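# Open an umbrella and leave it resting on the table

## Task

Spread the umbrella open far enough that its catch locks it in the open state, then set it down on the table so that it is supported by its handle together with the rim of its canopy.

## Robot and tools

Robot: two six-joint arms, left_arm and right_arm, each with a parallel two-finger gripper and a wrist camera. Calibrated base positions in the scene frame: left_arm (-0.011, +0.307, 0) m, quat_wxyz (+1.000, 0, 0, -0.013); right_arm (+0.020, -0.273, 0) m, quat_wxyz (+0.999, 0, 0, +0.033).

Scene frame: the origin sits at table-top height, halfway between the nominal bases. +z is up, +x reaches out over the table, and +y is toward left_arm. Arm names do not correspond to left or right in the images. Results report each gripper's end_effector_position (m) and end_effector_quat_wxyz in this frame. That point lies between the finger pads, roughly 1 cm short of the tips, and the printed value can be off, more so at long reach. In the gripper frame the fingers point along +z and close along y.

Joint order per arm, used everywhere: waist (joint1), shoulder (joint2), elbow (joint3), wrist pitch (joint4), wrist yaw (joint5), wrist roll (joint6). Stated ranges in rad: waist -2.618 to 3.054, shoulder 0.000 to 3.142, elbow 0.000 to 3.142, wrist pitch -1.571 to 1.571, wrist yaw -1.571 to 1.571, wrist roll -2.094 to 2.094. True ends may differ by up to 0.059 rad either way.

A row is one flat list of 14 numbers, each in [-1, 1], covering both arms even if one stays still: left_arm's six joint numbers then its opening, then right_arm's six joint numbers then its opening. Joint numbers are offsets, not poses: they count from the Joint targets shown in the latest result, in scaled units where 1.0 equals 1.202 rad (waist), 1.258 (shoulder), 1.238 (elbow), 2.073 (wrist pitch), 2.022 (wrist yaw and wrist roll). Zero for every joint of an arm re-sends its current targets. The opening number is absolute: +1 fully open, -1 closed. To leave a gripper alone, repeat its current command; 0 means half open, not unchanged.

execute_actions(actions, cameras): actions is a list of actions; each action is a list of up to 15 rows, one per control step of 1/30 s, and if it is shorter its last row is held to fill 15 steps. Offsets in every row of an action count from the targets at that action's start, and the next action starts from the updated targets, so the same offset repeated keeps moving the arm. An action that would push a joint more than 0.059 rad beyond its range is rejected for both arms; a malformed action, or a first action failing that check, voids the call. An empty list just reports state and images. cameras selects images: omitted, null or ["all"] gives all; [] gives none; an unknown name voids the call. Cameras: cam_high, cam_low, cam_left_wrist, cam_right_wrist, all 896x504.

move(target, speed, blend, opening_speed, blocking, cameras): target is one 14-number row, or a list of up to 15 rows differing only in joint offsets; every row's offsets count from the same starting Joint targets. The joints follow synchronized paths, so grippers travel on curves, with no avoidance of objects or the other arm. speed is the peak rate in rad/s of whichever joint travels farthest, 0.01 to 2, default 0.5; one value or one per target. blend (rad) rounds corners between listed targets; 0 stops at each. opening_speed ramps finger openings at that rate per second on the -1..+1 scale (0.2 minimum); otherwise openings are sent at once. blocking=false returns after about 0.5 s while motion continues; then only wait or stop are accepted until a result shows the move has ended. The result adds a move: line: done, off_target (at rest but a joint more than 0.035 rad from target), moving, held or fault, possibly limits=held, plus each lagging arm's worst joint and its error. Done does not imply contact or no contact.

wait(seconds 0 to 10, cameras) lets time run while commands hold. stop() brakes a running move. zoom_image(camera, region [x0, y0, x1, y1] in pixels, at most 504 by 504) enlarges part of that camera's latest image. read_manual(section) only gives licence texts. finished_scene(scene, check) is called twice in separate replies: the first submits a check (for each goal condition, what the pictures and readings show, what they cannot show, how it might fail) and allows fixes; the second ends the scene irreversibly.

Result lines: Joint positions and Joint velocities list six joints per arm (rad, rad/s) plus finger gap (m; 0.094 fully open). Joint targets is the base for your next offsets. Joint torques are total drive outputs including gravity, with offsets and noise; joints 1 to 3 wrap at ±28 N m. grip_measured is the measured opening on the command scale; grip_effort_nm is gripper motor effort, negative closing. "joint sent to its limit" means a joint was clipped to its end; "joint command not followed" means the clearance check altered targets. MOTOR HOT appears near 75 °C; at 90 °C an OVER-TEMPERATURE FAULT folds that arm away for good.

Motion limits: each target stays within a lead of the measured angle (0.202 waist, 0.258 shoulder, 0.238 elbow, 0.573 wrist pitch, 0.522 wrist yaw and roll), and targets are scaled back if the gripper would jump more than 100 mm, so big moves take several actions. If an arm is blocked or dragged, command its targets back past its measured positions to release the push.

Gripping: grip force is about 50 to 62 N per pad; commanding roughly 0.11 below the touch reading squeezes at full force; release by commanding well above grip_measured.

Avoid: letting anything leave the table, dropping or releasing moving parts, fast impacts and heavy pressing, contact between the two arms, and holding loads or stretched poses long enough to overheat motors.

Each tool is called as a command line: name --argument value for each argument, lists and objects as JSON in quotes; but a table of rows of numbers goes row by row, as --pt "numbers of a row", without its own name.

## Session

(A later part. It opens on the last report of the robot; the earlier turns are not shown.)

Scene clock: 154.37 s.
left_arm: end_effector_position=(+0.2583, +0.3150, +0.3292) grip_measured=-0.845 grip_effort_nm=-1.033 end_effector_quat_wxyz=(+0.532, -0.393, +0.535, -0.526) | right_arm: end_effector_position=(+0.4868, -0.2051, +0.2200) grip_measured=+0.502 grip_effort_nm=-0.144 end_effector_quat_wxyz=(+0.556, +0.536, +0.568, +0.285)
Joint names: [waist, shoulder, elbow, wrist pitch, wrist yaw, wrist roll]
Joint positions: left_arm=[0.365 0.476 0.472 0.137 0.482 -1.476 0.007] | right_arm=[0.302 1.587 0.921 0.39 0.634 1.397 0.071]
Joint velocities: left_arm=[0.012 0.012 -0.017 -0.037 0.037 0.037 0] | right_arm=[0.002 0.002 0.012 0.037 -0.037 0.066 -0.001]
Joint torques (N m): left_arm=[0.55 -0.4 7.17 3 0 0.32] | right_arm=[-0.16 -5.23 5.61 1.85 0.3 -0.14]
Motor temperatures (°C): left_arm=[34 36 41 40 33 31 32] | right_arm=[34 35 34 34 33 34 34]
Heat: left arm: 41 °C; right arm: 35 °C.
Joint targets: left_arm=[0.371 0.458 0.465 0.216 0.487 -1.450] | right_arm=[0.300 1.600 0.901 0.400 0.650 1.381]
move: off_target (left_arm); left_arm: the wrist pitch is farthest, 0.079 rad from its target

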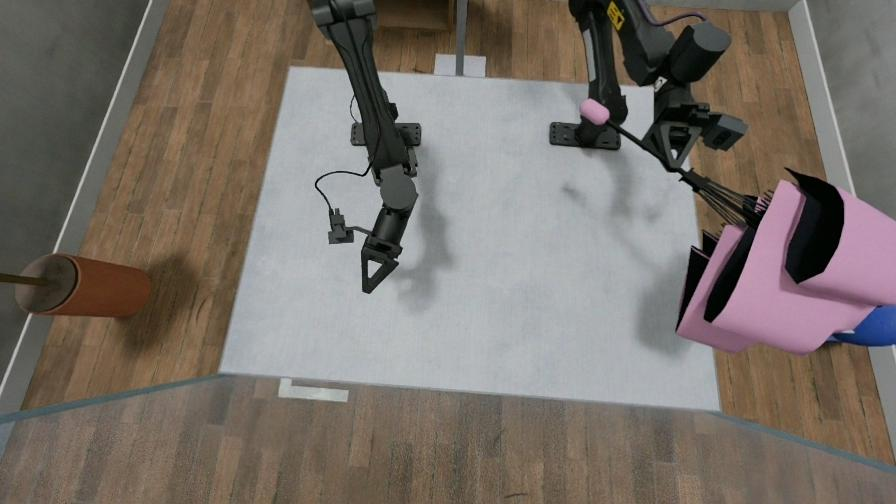

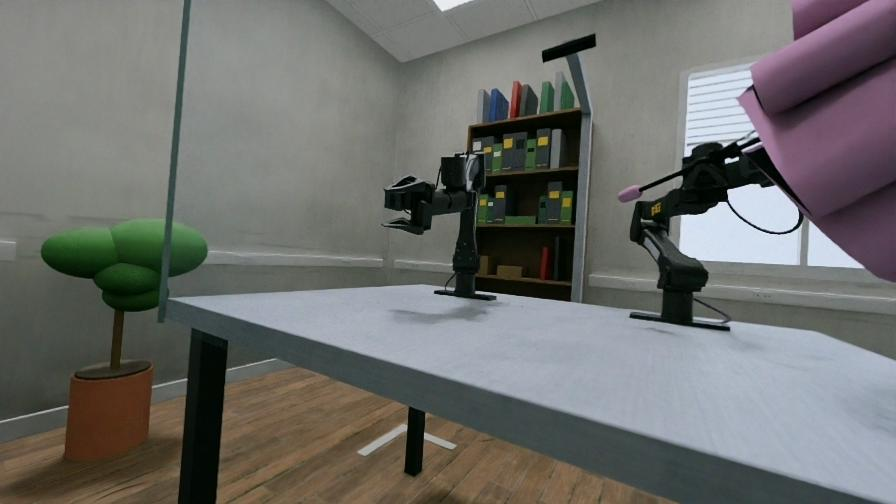

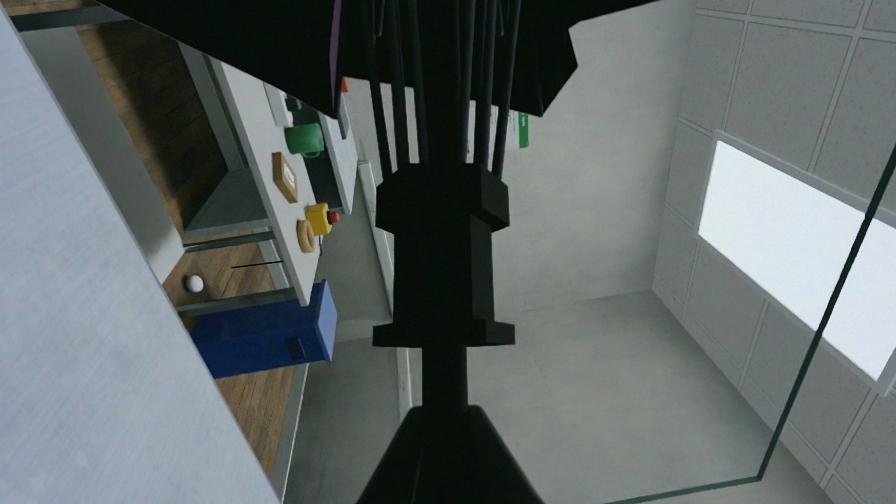

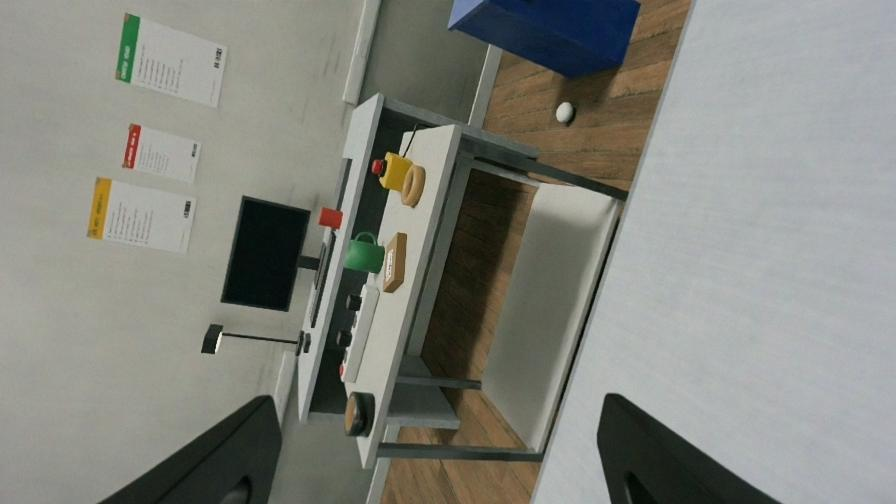

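move --target '[0, 0, 0, 0, 0, 0, -0.97, 0.8295, 0.0111, -0.0695, 0.3068, -0.0336, 0.0297, 0.5]' --speed 0.6 --cameras '["cam_high", "cam_right_wrist", "cam_left_wrist"]'

Scene clock: 171.73 s.
left_arm: end_effector_position=(+0.2582, +0.3148, +0.3291) grip_measured=-0.845 grip_effort_nm=-1.033 end_effector_quat_wxyz=(+0.531, -0.393, +0.535, -0.526) | right_arm: end_effector_position=(+0.2095, +0.1543, +0.3116) grip_measured=+0.502 grip_effort_nm=-0.149 end_effector_quat_wxyz=(+0.303, +0.252, +0.576, +0.717)
Joint names: [waist, shoulder, elbow, wrist pitch, wrist yaw, wrist roll]
Joint positions: left_arm=[0.365 0.476 0.472 0.138 0.483 -1.476 0.007] | right_arm=[1.3 1.599 0.834 1.022 0.592 1.437 0.071]
Joint velocities: left_arm=[-0.017 0.002 -0.012 -0.095 -0.007 0.022 0] | right_arm=[0.012 0.002 0.002 0.007 0.022 0.037 0]
Joint torques (N m): left_arm=[0.55 -0.42 7.17 3.05 0 0.33] | right_arm=[-0.31 -4.96 5.27 1.78 -0.2 0.06]
Motor temperatures (°C): left_arm=[34 35 41 42 32 31 32] | right_arm=[34 35 34 36 33 34 34]
Heat: left arm: 42 °C; right arm: 36 °C.
Joint targets: left_arm=[0.371 0.458 0.466 0.216 0.487 -1.450] | right_arm=[1.297 1.614 0.814 1.036 0.582 1.441]
move: off_target (left_arm); left_arm: the wrist pitch is farthest, 0.078 rad from its target
Images, in order (width x height): cam_high 896x504, cam_left_wrist 896x504, cam_right_wrist 896x504.

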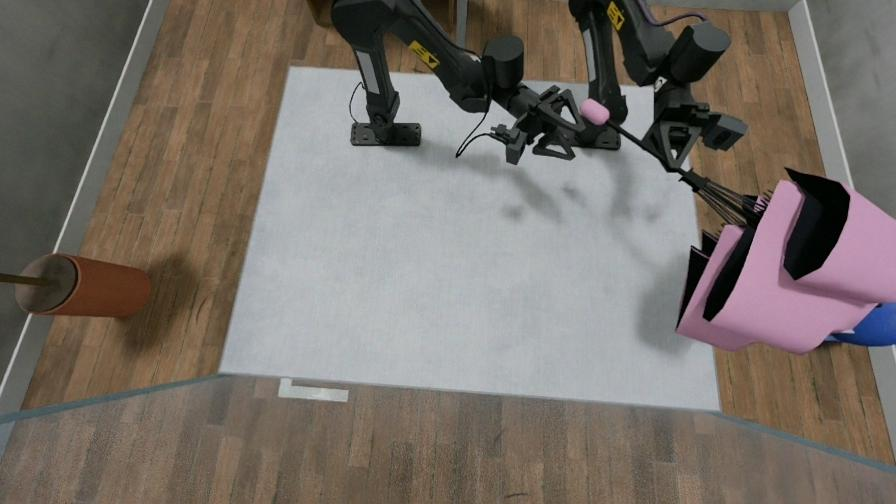

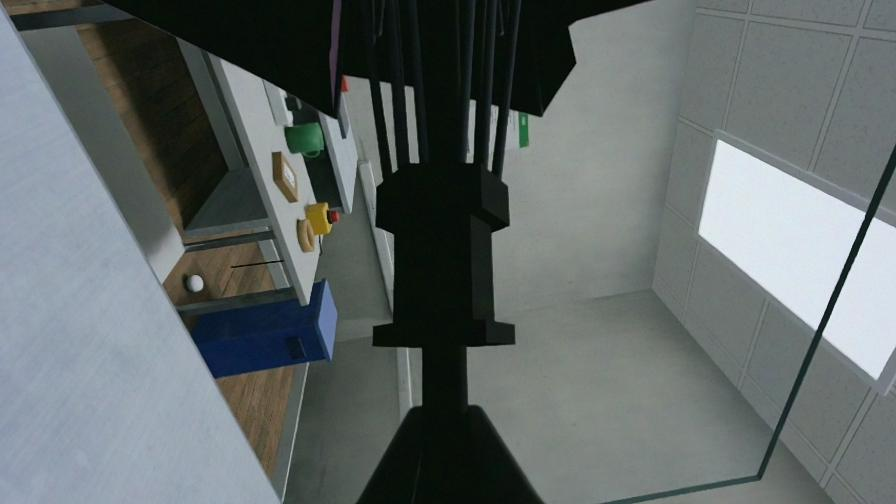

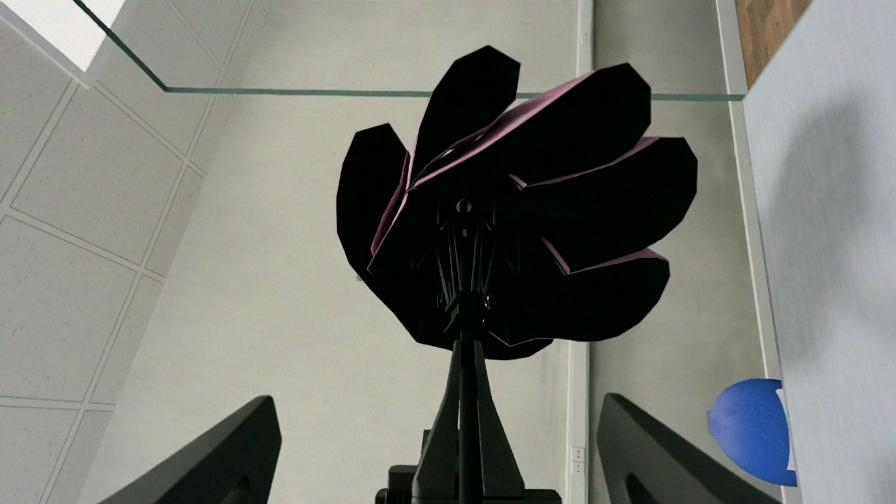

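move --target '[0, 0, 0, 0, 0, 0, -0.97, 0.1556, 0.1677, 0.2003, 0.0154, 0.0954, -0.0336, 0.9]' --speed 0.2 --cameras '["cam_high", "cam_right_wrist"]'

Scene clock: 180.30 s.
left_arm: end_effector_position=(+0.2582, +0.3148, +0.3291) grip_measured=-0.845 grip_effort_nm=-1.033 end_effector_quat_wxyz=(+0.531, -0.393, +0.535, -0.526) | right_arm: end_effector_position=(+0.1536, +0.2137, +0.3007) grip_measured=+0.898 grip_effort_nm=0.085 end_effector_quat_wxyz=(+0.299, +0.253, +0.581, +0.714)
Joint names: [waist, shoulder, elbow, wrist pitch, wrist yaw, wrist roll]
Joint positions: left_arm=[0.365 0.476 0.472 0.138 0.483 -1.476 0.007] | right_arm=[1.483 1.807 1.029 1.056 0.767 1.39 0.089]
Joint velocities: left_arm=[0.007 0.007 0.002 0.037 -0.007 -0.022 -0.001] | right_arm=[0.002 -0.017 -0.022 -0.007 -0.066 -0.022 0]
Joint torques (N m): left_arm=[0.54 -0.43 7.17 3.05 -0.01 0.35] | right_arm=[0.16 -6.34 9.7 1.69 -0.04 -0.16]
Motor temperatures (°C): left_arm=[34 35 41 43 32 31 32] | right_arm=[34 35 34 37 33 34 34]
Heat: left arm: 43 °C; right arm: 37 °C.
Joint targets: left_arm=[0.371 0.458 0.466 0.216 0.487 -1.450] | right_arm=[1.484 1.825 1.062 1.068 0.775 1.373]
move: off_target (left_arm); left_arm: the wrist pitch is farthest, 0.078 rad from its target
Images, in order (width x height): cam_high 896x504, cam_right_wrist 896x504.

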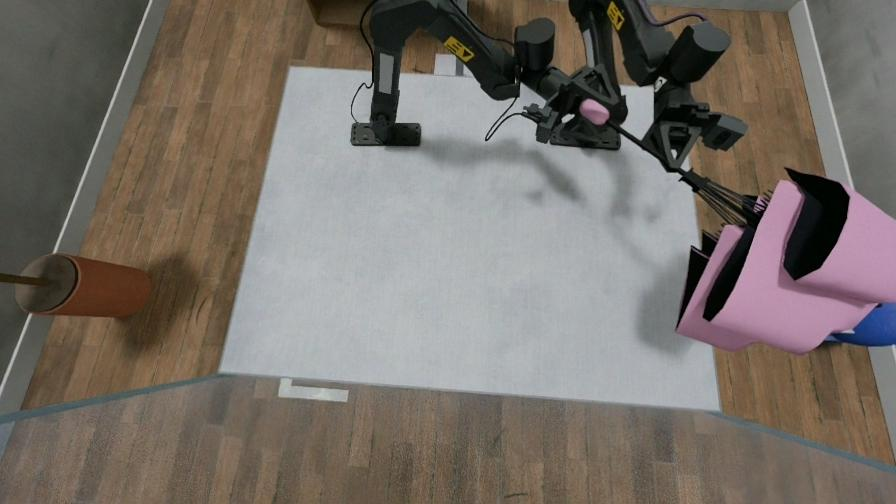

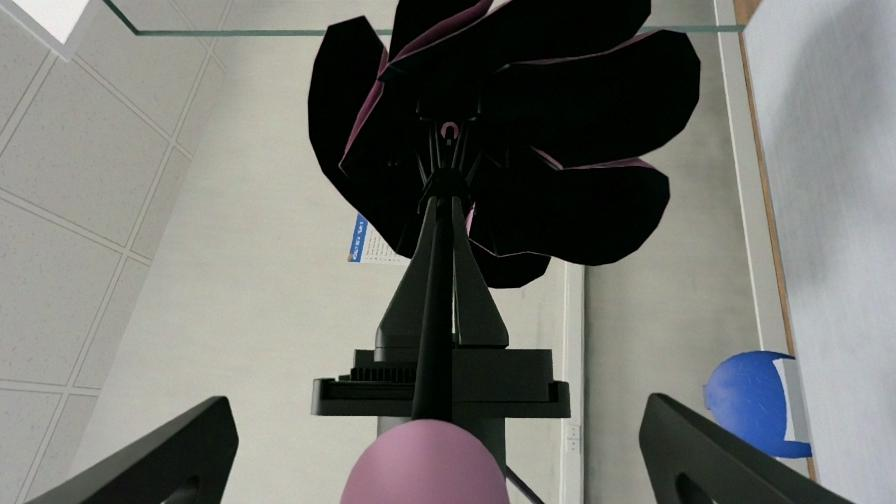

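move --target '[0, 0, 0, 0, 0, 0, -0.97, 0, 0, 0.006, 0, 0, 0, -0.3]' --opening_speed 1.0 --cameras '[]'

move --target '[0, 0, 0, 0, 0, 0, -0.97, 0, 0, 0, 0, 0, 0, -0.7]' --opening_speed 0.4 --cameras '["cam_left_wrist", "cam_right_wrist"]'

Scene clock: 188.63 s.
left_arm: end_effector_position=(+0.2582, +0.3148, +0.3291) grip_measured=-0.845 grip_effort_nm=-1.038 end_effector_quat_wxyz=(+0.531, -0.393, +0.535, -0.526) | right_arm: end_effector_position=(+0.1537, +0.2141, +0.3043) grip_measured=-0.298 grip_effort_nm=-0.149 end_effector_quat_wxyz=(+0.299, +0.255, +0.577, +0.716)
Joint names: [waist, shoulder, elbow, wrist pitch, wrist yaw, wrist roll]
Joint positions: left_arm=[0.365 0.476 0.472 0.138 0.483 -1.476 0.007] | right_arm=[1.483 1.807 1.038 1.057 0.768 1.389 0.033]
Joint velocities: left_arm=[-0.007 0.002 -0.007 -0.037 -0.022 0.007 0] | right_arm=[-0.017 -0.017 0.012 -0.051 -0.066 -0.037 0]
Joint torques (N m): left_arm=[0.54 -0.4 7.16 3.05 0 0.34] | right_arm=[0.16 -6.24 9.69 1.66 -0.06 -0.14]
Motor temperatures (°C): left_arm=[34 35 41 44 32 31 33] | right_arm=[34 35 35 37 33 34 34]
Heat: left arm: 44 °C; right arm: 37 °C.
Joint targets: left_arm=[0.371 0.458 0.466 0.216 0.487 -1.450] | right_arm=[1.484 1.825 1.070 1.068 0.775 1.373]
move: off_target (left_arm); left_arm: the wrist pitch is farthest, 0.078 rad from its target
No camera images: "cameras" was empty.

Scene clock: 189.83 s.
left_arm: end_effector_position=(+0.2582, +0.3148, +0.3297) grip_measured=-0.845 grip_effort_nm=-1.038 end_effector_quat_wxyz=(+0.532, -0.392, +0.535, -0.526) | right_arm: end_effector_position=(+0.1541, +0.2138, +0.3042) grip_measured=-0.425 grip_effort_nm=-1.067 end_effector_quat_wxyz=(+0.299, +0.256, +0.577, +0.716)
Joint names: [waist, shoulder, elbow, wrist pitch, wrist yaw, wrist roll]
Joint positions: left_arm=[0.365 0.476 0.472 0.14 0.483 -1.476 0.007] | right_arm=[1.483 1.807 1.038 1.057 0.771 1.389 0.027]
Joint velocities: left_arm=[0.007 0.012 -0.012 -0.037 -0.007 -0.037 0.001] | right_arm=[0.012 0.017 -0.027 0.007 0.007 0.007 0.001]
Joint torques (N m): left_arm=[0.54 -0.42 7.17 3.02 -0.01 0.33] | right_arm=[0.17 -6.31 9.62 1.65 -0.08 -0.14]
Motor temperatures (°C): left_arm=[34 35 41 44 32 31 33] | right_arm=[34 36 35 38 33 34 34]
Heat: left arm: 44 °C; right arm: 38 °C.
Joint targets: left_arm=[0.371 0.458 0.466 0.216 0.487 -1.450] | right_arm=[1.484 1.825 1.070 1.068 0.775 1.373]
move: off_target (left_arm); left_arm: the wrist pitch is farthest, 0.076 rad from its target
Images, in order (width x height): cam_left_wrist 896x504, cam_right_wrist 896x504.

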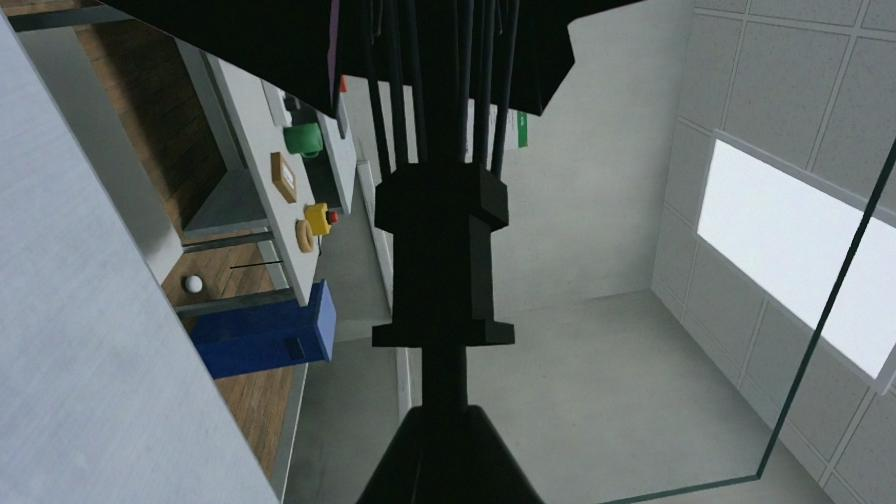

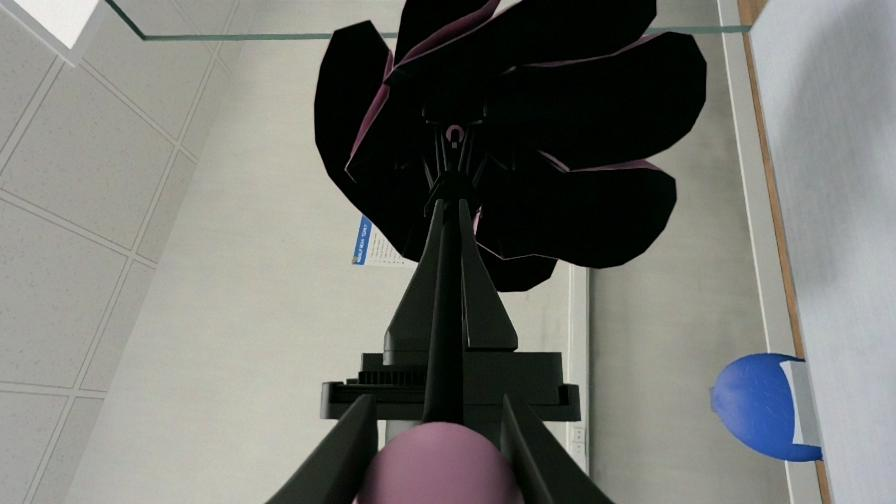

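execute_actions --actions '[]' --cameras '["cam_left_wrist", "cam_right_wrist"]'

Scene clock: 209.47 s.
left_arm: end_effector_position=(+0.2582, +0.3148, +0.3297) grip_measured=-0.845 grip_effort_nm=-1.038 end_effector_quat_wxyz=(+0.532, -0.392, +0.535, -0.526) | right_arm: end_effector_position=(+0.1541, +0.2138, +0.3042) grip_measured=-0.425 grip_effort_nm=-1.067 end_effector_quat_wxyz=(+0.299, +0.256, +0.577, +0.716)
Joint names: [waist, shoulder, elbow, wrist pitch, wrist yaw, wrist roll]
Joint positions: left_arm=[0.365 0.476 0.472 0.14 0.483 -1.476 0.007] | right_arm=[1.483 1.807 1.038 1.057 0.771 1.389 0.027]
Joint velocities: left_arm=[-0.017 -0.007 -0.012 -0.007 -0.022 -0.037 -0.001] | right_arm=[-0.007 0.007 0.007 -0.022 0.007 -0.051 -0.001]
Joint torques (N m): left_arm=[0.53 -0.42 7.16 3.02 -0.01 0.34] | right_arm=[0.17 -6.3 9.65 1.66 -0.08 -0.14]
Motor temperatures (°C): left_arm=[34 35 41 46 32 31 33] | right_arm=[34 36 35 39 33 34 35]
Heat: left arm: 46 °C; right arm: 39 °C.
Joint targets: left_arm=[0.371 0.458 0.466 0.216 0.487 -1.450] | right_arm=[1.484 1.825 1.070 1.068 0.775 1.373]
Tool commands: left_gripper/opening=-0.97 right_gripper/opening=-0.7
Images, in order (width x height): cam_left_wrist 896x504, cam_right_wrist 896x504.

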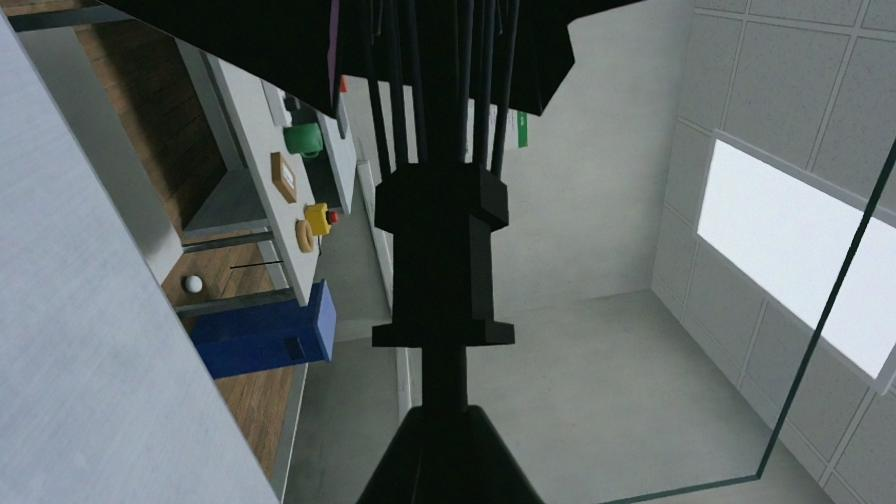

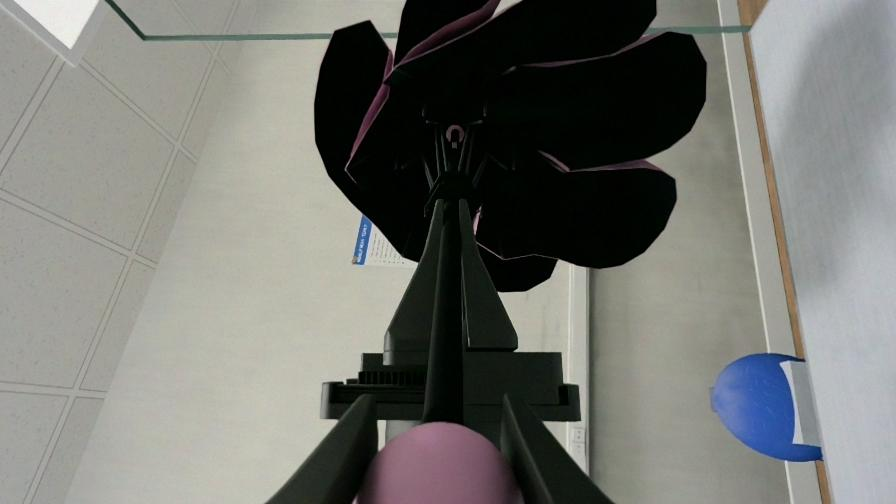

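move --target '[0.0869, -0.0348, 0.1494, -0.0964, 0.0517, -0.0085, -0.97, 0.0547, -0.0665, 0.0730, -0.0649, 0.0320, -0.0136, -0.7]' --speed 0.15 --cameras '["cam_left_wrist", "cam_right_wrist"]'

Scene clock: 270.40 s.
left_arm: end_effector_position=(+0.2376, +0.3179, +0.3590) grip_measured=-0.845 grip_effort_nm=-1.038 end_effector_quat_wxyz=(+0.532, -0.397, +0.536, -0.522) | right_arm: end_effector_position=(+0.1324, +0.2166, +0.3355) grip_measured=-0.425 grip_effort_nm=-1.062 end_effector_quat_wxyz=(+0.301, +0.261, +0.574, +0.715)
Joint names: [waist, shoulder, elbow, wrist pitch, wrist yaw, wrist roll]
Joint positions: left_arm=[0.469 0.434 0.604 -0.039 0.578 -1.485 0.007] | right_arm=[1.545 1.772 1.126 0.958 0.84 1.364 0.027]
Joint velocities: left_arm=[-0.012 -0.002 -0.022 -0.007 -0.022 -0.037 -0.001] | right_arm=[-0.012 -0.017 -0.007 0.037 0.022 0.051 0]
Joint torques (N m): left_arm=[0.5 -0.02 11.08 2.75 0.06 0.24] | right_arm=[0.5 -10.04 10.07 1.29 -0.14 -0.16]
Motor temperatures (°C): left_arm=[34 34 42 52 32 31 33] | right_arm=[34 37 36 40 33 34 36]
Heat: left arm: 52 °C; right arm: 40 °C.
Joint targets: left_arm=[0.475 0.414 0.650 0.016 0.592 -1.467] | right_arm=[1.550 1.741 1.160 0.934 0.840 1.345]
move: off_target (left_arm); left_arm: the wrist pitch is farthest, 0.055 rad from its target
Images, in order (width x height): cam_left_wrist 896x504, cam_right_wrist 896x504.

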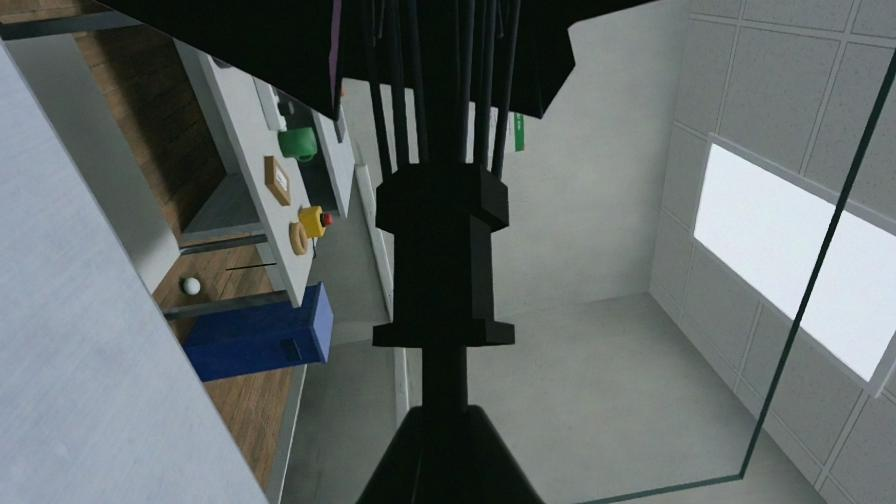

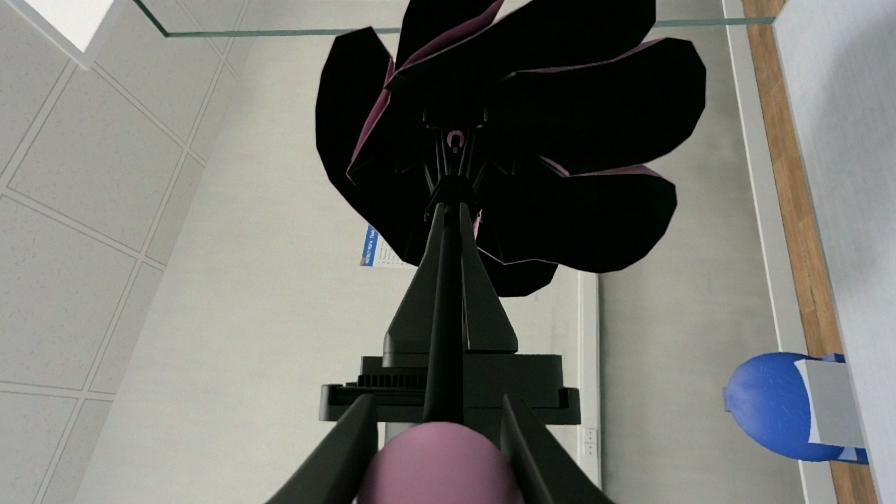

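move --target '[0, 0.02, 0, 0, 0, 0, -0.76, 0, 0, 0, 0, 0, 0, -0.7]' --speed 0.2 --opening_speed 0.5 --cameras '["cam_left_wrist"]'

Scene clock: 298.40 s.
left_arm: end_effector_position=(+0.2398, +0.3173, +0.3563) grip_measured=-0.761 grip_effort_nm=0.056 end_effector_quat_wxyz=(+0.526, -0.397, +0.541, -0.522) | right_arm: end_effector_position=(+0.1325, +0.2170, +0.3338) grip_measured=-0.425 grip_effort_nm=-1.067 end_effector_quat_wxyz=(+0.303, +0.259, +0.578, +0.712)
Joint names: [waist, shoulder, elbow, wrist pitch, wrist yaw, wrist roll]
Joint positions: left_arm=[0.469 0.445 0.604 -0.039 0.589 -1.482 0.011] | right_arm=[1.545 1.772 1.126 0.948 0.841 1.362 0.027]
Joint velocities: left_arm=[-0.017 0.017 0.002 0.051 0.051 0.081 0] | right_arm=[-0.007 -0.007 0.002 -0.007 -0.051 0.037 -0.001]
Joint torques (N m): left_arm=[0.54 0.88 11.12 2.76 -0.03 0.22] | right_arm=[0.57 -10.03 10.11 1.38 -0.15 -0.14]
Motor temperatures (°C): left_arm=[34 34 44 52 32 31 34] | right_arm=[34 39 36 38 33 34 36]
Heat: left arm: 52 °C; right arm: 39 °C.
Joint targets: left_arm=[0.475 0.439 0.650 0.016 0.592 -1.467] | right_arm=[1.550 1.741 1.160 0.933 0.840 1.345]
move: off_target (left_arm); left_arm: the wrist pitch is farthest, 0.055 rad from its target
Images, in order (width x height): cam_left_wrist 896x504.

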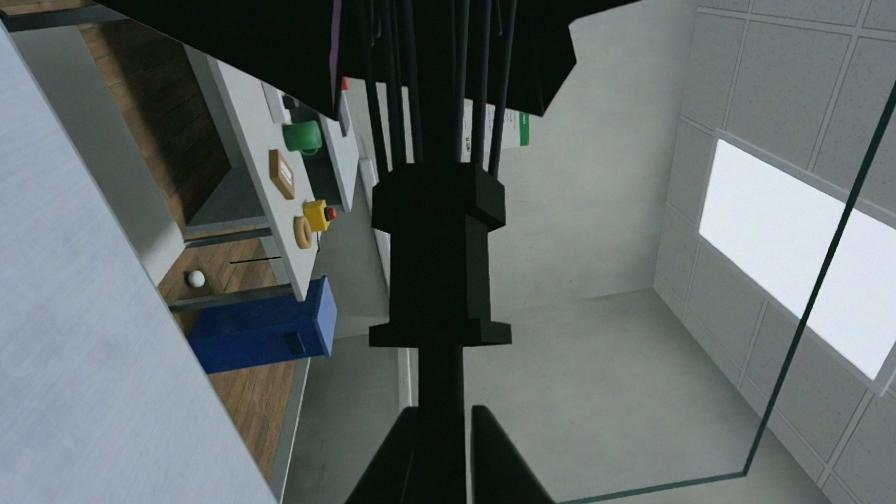

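move --pt "-0.0225 0.1346 0.0205 0.0713 -0.0687 -0.0014 -0.76 0 0 0 0 0 0 -0.7" --pt "0.0058 0.3096 0.0783 0.1479 -0.1009 -0.0049 -0.76 0 0 0 0 0 0 -0.7" --pt "0.0150 0.4806 0.1677 0.2023 -0.1385 -0.0072 -0.76 0 0 0 0 0 0 -0.7" --speed 0.3 --blend 0.04

Scene clock: 307.47 s.
left_arm: end_effector_position=(+0.3428, +0.3833, +0.4154) grip_measured=-0.760 grip_effort_nm=0.022 end_effector_quat_wxyz=(+0.595, -0.381, +0.490, -0.511) | right_arm: end_effector_position=(+0.1455, +0.2104, +0.3572) grip_measured=-0.425 grip_effort_nm=-1.072 end_effector_quat_wxyz=(+0.305, +0.278, +0.549, +0.727)
Joint names: [waist, shoulder, elbow, wrist pitch, wrist yaw, wrist roll]
Joint positions: left_arm=[0.462 1.011 0.827 0.445 0.472 -1.492 0.011] | right_arm=[1.519 1.762 1.159 0.978 0.846 1.356 0.027]
Joint velocities: left_arm=[-0.002 -0.007 -0.027 -0.022 -0.037 0.022 0] | right_arm=[0.007 0.002 0.002 0.007 -0.066 0.007 -0.001]
Joint torques (N m): left_arm=[2.73 0.17 10.32 2.03 -1.65 0.16] | right_arm=[3.08 -9.24 7.12 1.06 -0.24 -0.09]
Motor temperatures (°C): left_arm=[34 34 45 53 32 31 33] | right_arm=[34 39 37 39 33 34 36]
Heat: left arm: 53 °C; right arm: 39 °C.
Joint targets: left_arm=[0.493 1.044 0.858 0.436 0.312 -1.482] | right_arm=[1.550 1.741 1.160 0.934 0.840 1.345]
move: off_target (left_arm, right_arm); left_arm: the wrist yaw is farthest, 0.160 rad from its target; right_arm: the wrist pitch is farthest, 0.045 rad from its target

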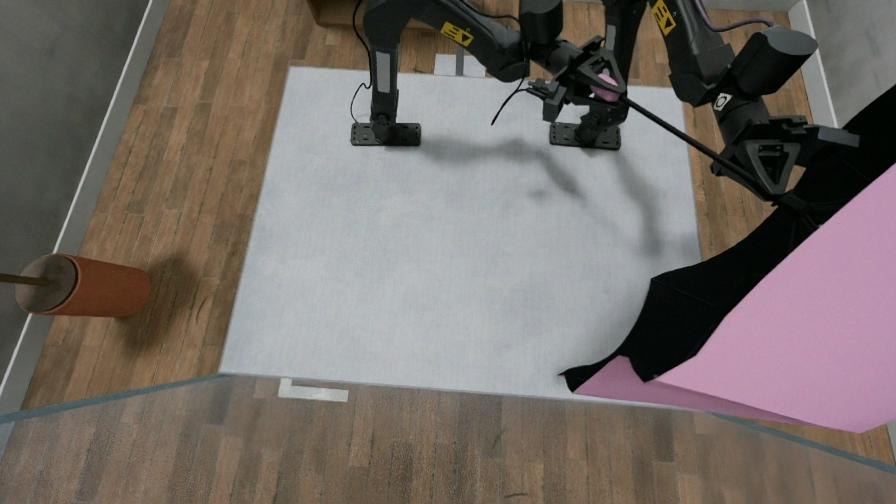

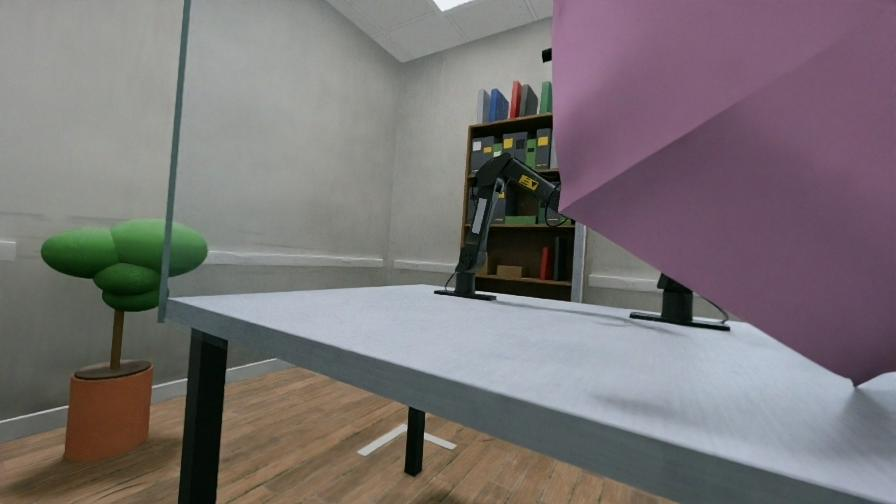

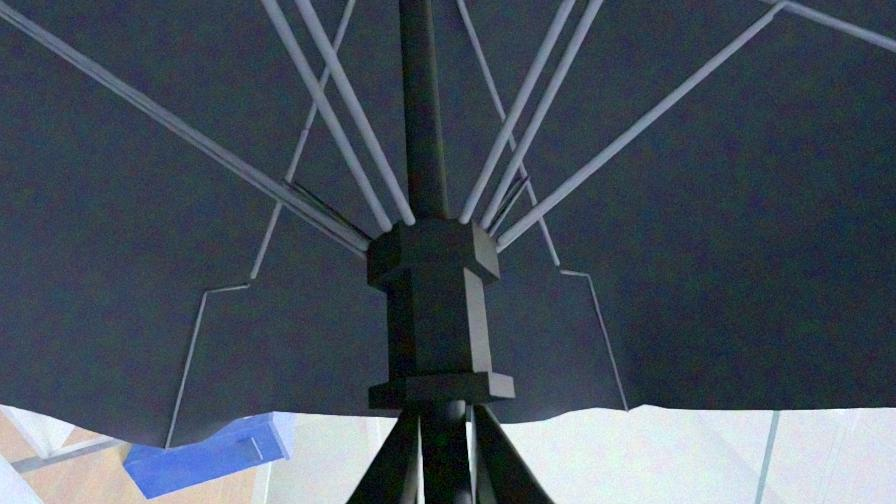

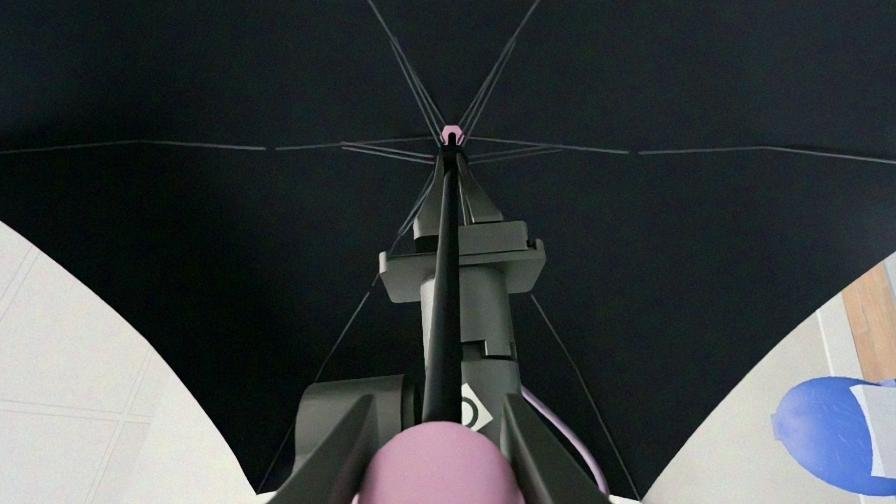

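move --target '[0.0075, -0.0477, 0.2068, -0.1409, -0.0213, -0.004, -0.76, 0.0160, -0.0413, 0.1430, -0.0891, -0.002, -0.0218, -0.7]' --speed 0.2 --cameras '["cam_low", "cam_left_wrist", "cam_right_wrist"]'

Scene clock: 365.90 s.
left_arm: end_effector_position=(+0.3278, +0.4065, +0.4601) grip_measured=-0.760 grip_effort_nm=0.017 end_effector_quat_wxyz=(+0.601, -0.450, +0.465, -0.470) | right_arm: end_effector_position=(+0.1333, +0.2170, +0.4033) grip_measured=-0.426 grip_effort_nm=-1.057 end_effector_quat_wxyz=(+0.311, +0.259, +0.561, +0.722)
Joint names: [waist, shoulder, elbow, wrist pitch, wrist yaw, wrist roll]
Joint positions: left_arm=[0.481 0.987 1.069 0.093 0.345 -1.493 0.011] | right_arm=[1.544 1.724 1.312 0.775 0.845 1.319 0.027]
Joint velocities: left_arm=[-0.027 -0.007 -0.027 -0.051 -0.037 0.007 0] | right_arm=[0.002 0.012 0.007 -0.007 0.037 0.007 -0.002]
Joint torques (N m): left_arm=[1.85 -2.07 11.26 2.78 -0.8 0.08] | right_arm=[2.55 -10.26 9.57 1.24 -0.28 -0.17]
Motor temperatures (°C): left_arm=[34 34 46 51 36 31 32] | right_arm=[34 40 35 37 33 34 37]
Heat: left arm: 51 °C; right arm: 40 °C.
Joint targets: left_arm=[0.502 0.983 1.114 0.144 0.269 -1.490] | right_arm=[1.569 1.689 1.337 0.749 0.836 1.301]
move: off_target (left_arm); left_arm: the wrist yaw is farthest, 0.076 rad from its target
Images, in order (width x height): cam_low 896x504, cam_left_wrist 896x504, cam_right_wrist 896x504.

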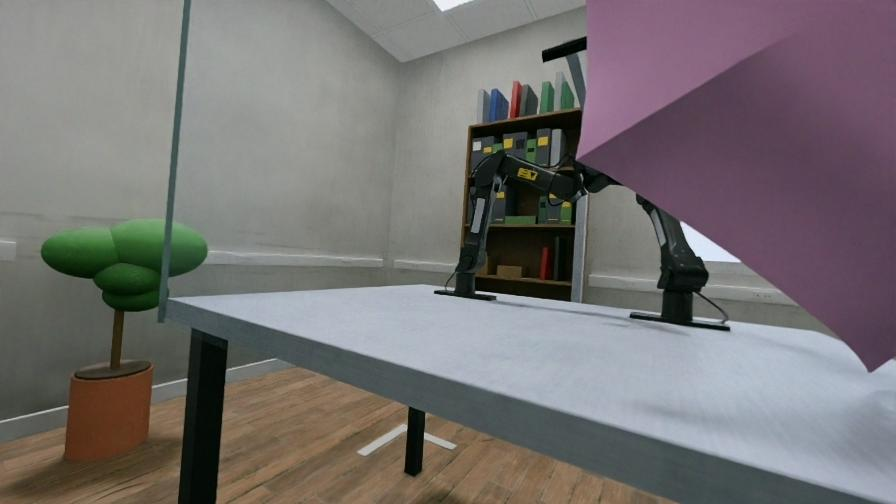

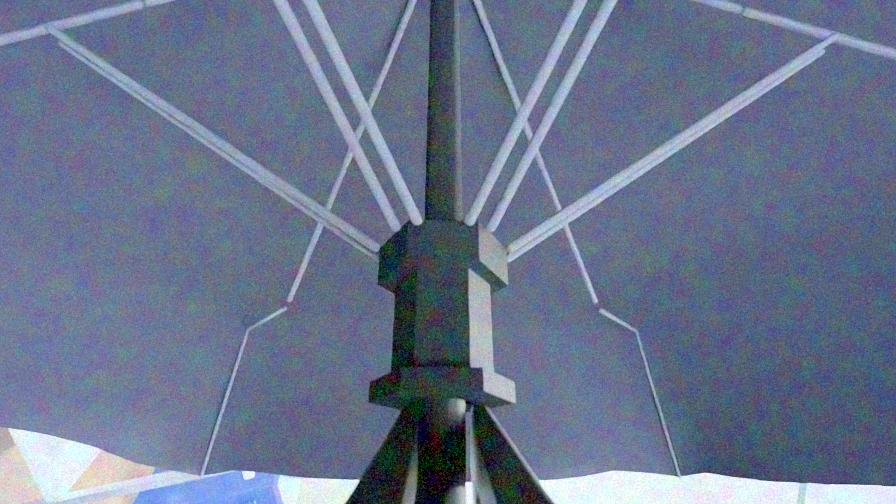

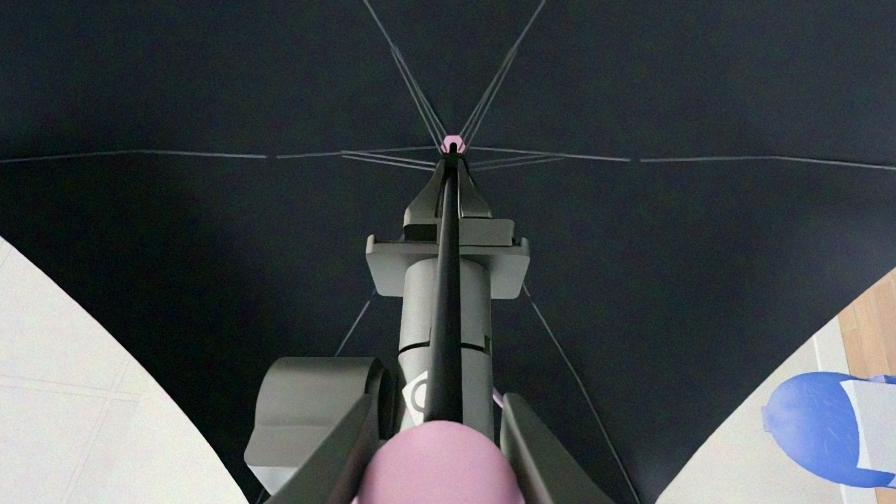

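move --pt "0.0185 0.055 0.0257 0.022 0.001 -0.0016 -0.76 0.0055 -0.0004 -0.0027 0 0.0004 0.1286 -0.7" --pt "0.0370 0.0964 0.0514 0.0342 0.0019 -0.0033 -0.76 0.0111 -0.0008 -0.0054 0 0.0008 0.2589 -0.7" --speed 0.25 --blend 0.03

Scene clock: 384.07 s.
left_arm: end_effector_position=(+0.3451, +0.4112, +0.4679) grip_measured=-0.760 grip_effort_nm=0.017 end_effector_quat_wxyz=(+0.594, -0.430, +0.479, -0.483) | right_arm: end_effector_position=(+0.1339, +0.2173, +0.4022) grip_measured=-0.426 grip_effort_nm=-1.072 end_effector_quat_wxyz=(+0.125, +0.389, +0.483, +0.775)
Joint names: [waist, shoulder, elbow, wrist pitch, wrist yaw, wrist roll]
Joint positions: left_arm=[0.509 1.074 1.128 0.137 0.427 -1.493 0.011] | right_arm=[1.543 1.724 1.312 0.769 0.845 1.817 0.027]
Joint velocities: left_arm=[-0.002 -0.007 -0.022 -0.11 0.022 -0.022 0] | right_arm=[-0.022 -0.002 0.002 -0.037 0.007 -0.022 0.001]
Joint torques (N m): left_arm=[3.28 -0.27 11.67 3.01 -1.58 0.01] | right_arm=[3.97 -10.35 8.91 1.29 -0.25 0.05]
Motor temperatures (°C): left_arm=[34 34 47 53 35 31 32] | right_arm=[34 39 36 37 33 34 37]
Heat: left arm: 53 °C; right arm: 39 °C.
Joint targets: left_arm=[0.546 1.105 1.178 0.215 0.272 -1.496] | right_arm=[1.582 1.688 1.330 0.749 0.837 1.825]
move: off_target (left_arm, right_arm); left_arm: the wrist yaw is farthest, 0.154 rad from its target; right_arm: the waist is farthest, 0.040 rad from its target

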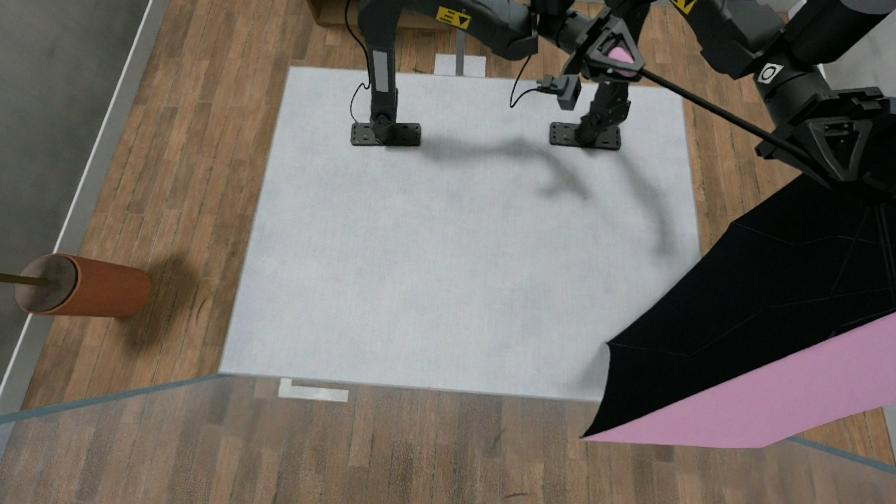

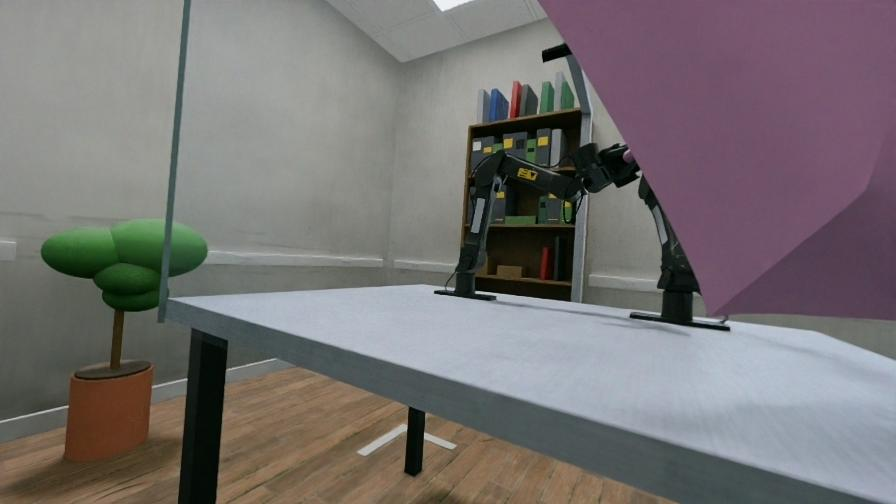

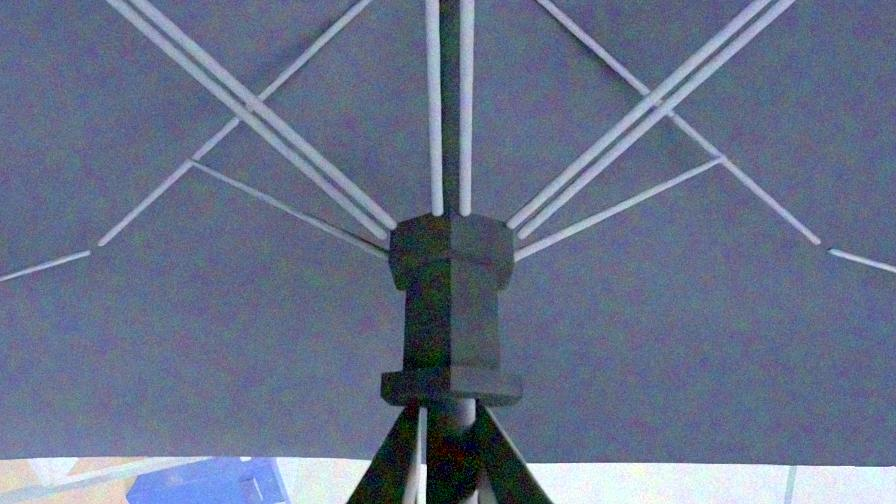

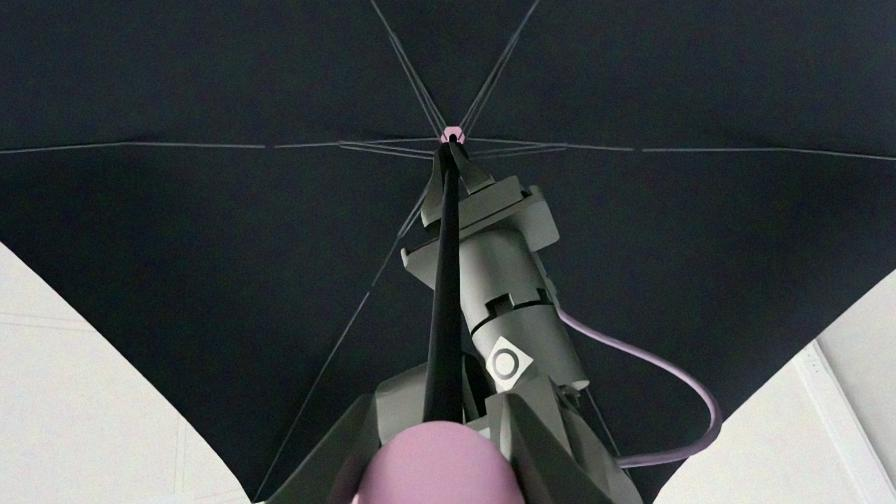

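move --target '[0.0426, 0.0728, 0.049, 0.0224, -0.0466, -0.0028, -0.76, 0.0266, -0.0018, -0.013, 0, 0.0019, 0, -0.7]' --speed 0.15 --cameras '["cam_left_wrist"]'

Scene clock: 390.20 s.
left_arm: end_effector_position=(+0.3547, +0.4498, +0.4786) grip_measured=-0.760 grip_effort_nm=0.017 end_effector_quat_wxyz=(+0.626, -0.450, +0.445, -0.456) | right_arm: end_effector_position=(+0.1238, +0.2201, +0.4011) grip_measured=-0.426 grip_effort_nm=-1.053 end_effector_quat_wxyz=(+0.118, +0.384, +0.489, +0.774)
Joint names: [waist, shoulder, elbow, wrist pitch, wrist yaw, wrist roll]
Joint positions: left_arm=[0.558 1.155 1.188 0.182 0.363 -1.499 0.011] | right_arm=[1.563 1.724 1.313 0.761 0.845 1.819 0.027]
Joint velocities: left_arm=[-0.002 0.002 -0.007 -0.037 0.022 0.022 0.001] | right_arm=[-0.017 -0.007 -0.007 -0.007 0.007 -0.007 0]
Joint torques (N m): left_arm=[3.47 -0.14 11.78 3.03 -1.88 0.02] | right_arm=[5.11 -10.5 7.45 1.37 -0.19 0.09]
Motor temperatures (°C): left_arm=[34 34 46 54 36 31 32] | right_arm=[34 39 36 38 33 34 37]
Heat: left arm: 54 °C; right arm: 39 °C.
Joint targets: left_arm=[0.598 1.197 1.239 0.261 0.178 -1.502] | right_arm=[1.614 1.686 1.314 0.749 0.841 1.825]
move: off_target (left_arm, right_arm); left_arm: the wrist yaw is farthest, 0.185 rad from its target; right_arm: the waist is farthest, 0.051 rad from its target
Images, in order (width x height): cam_left_wrist 896x504.

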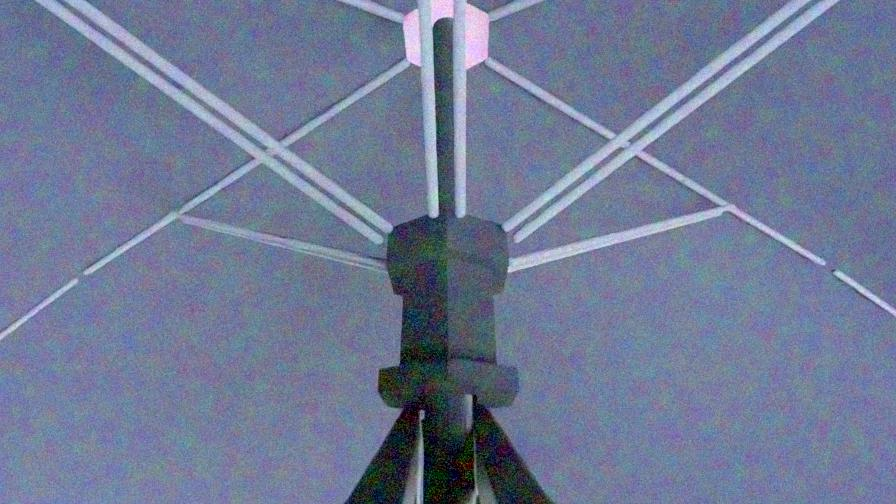

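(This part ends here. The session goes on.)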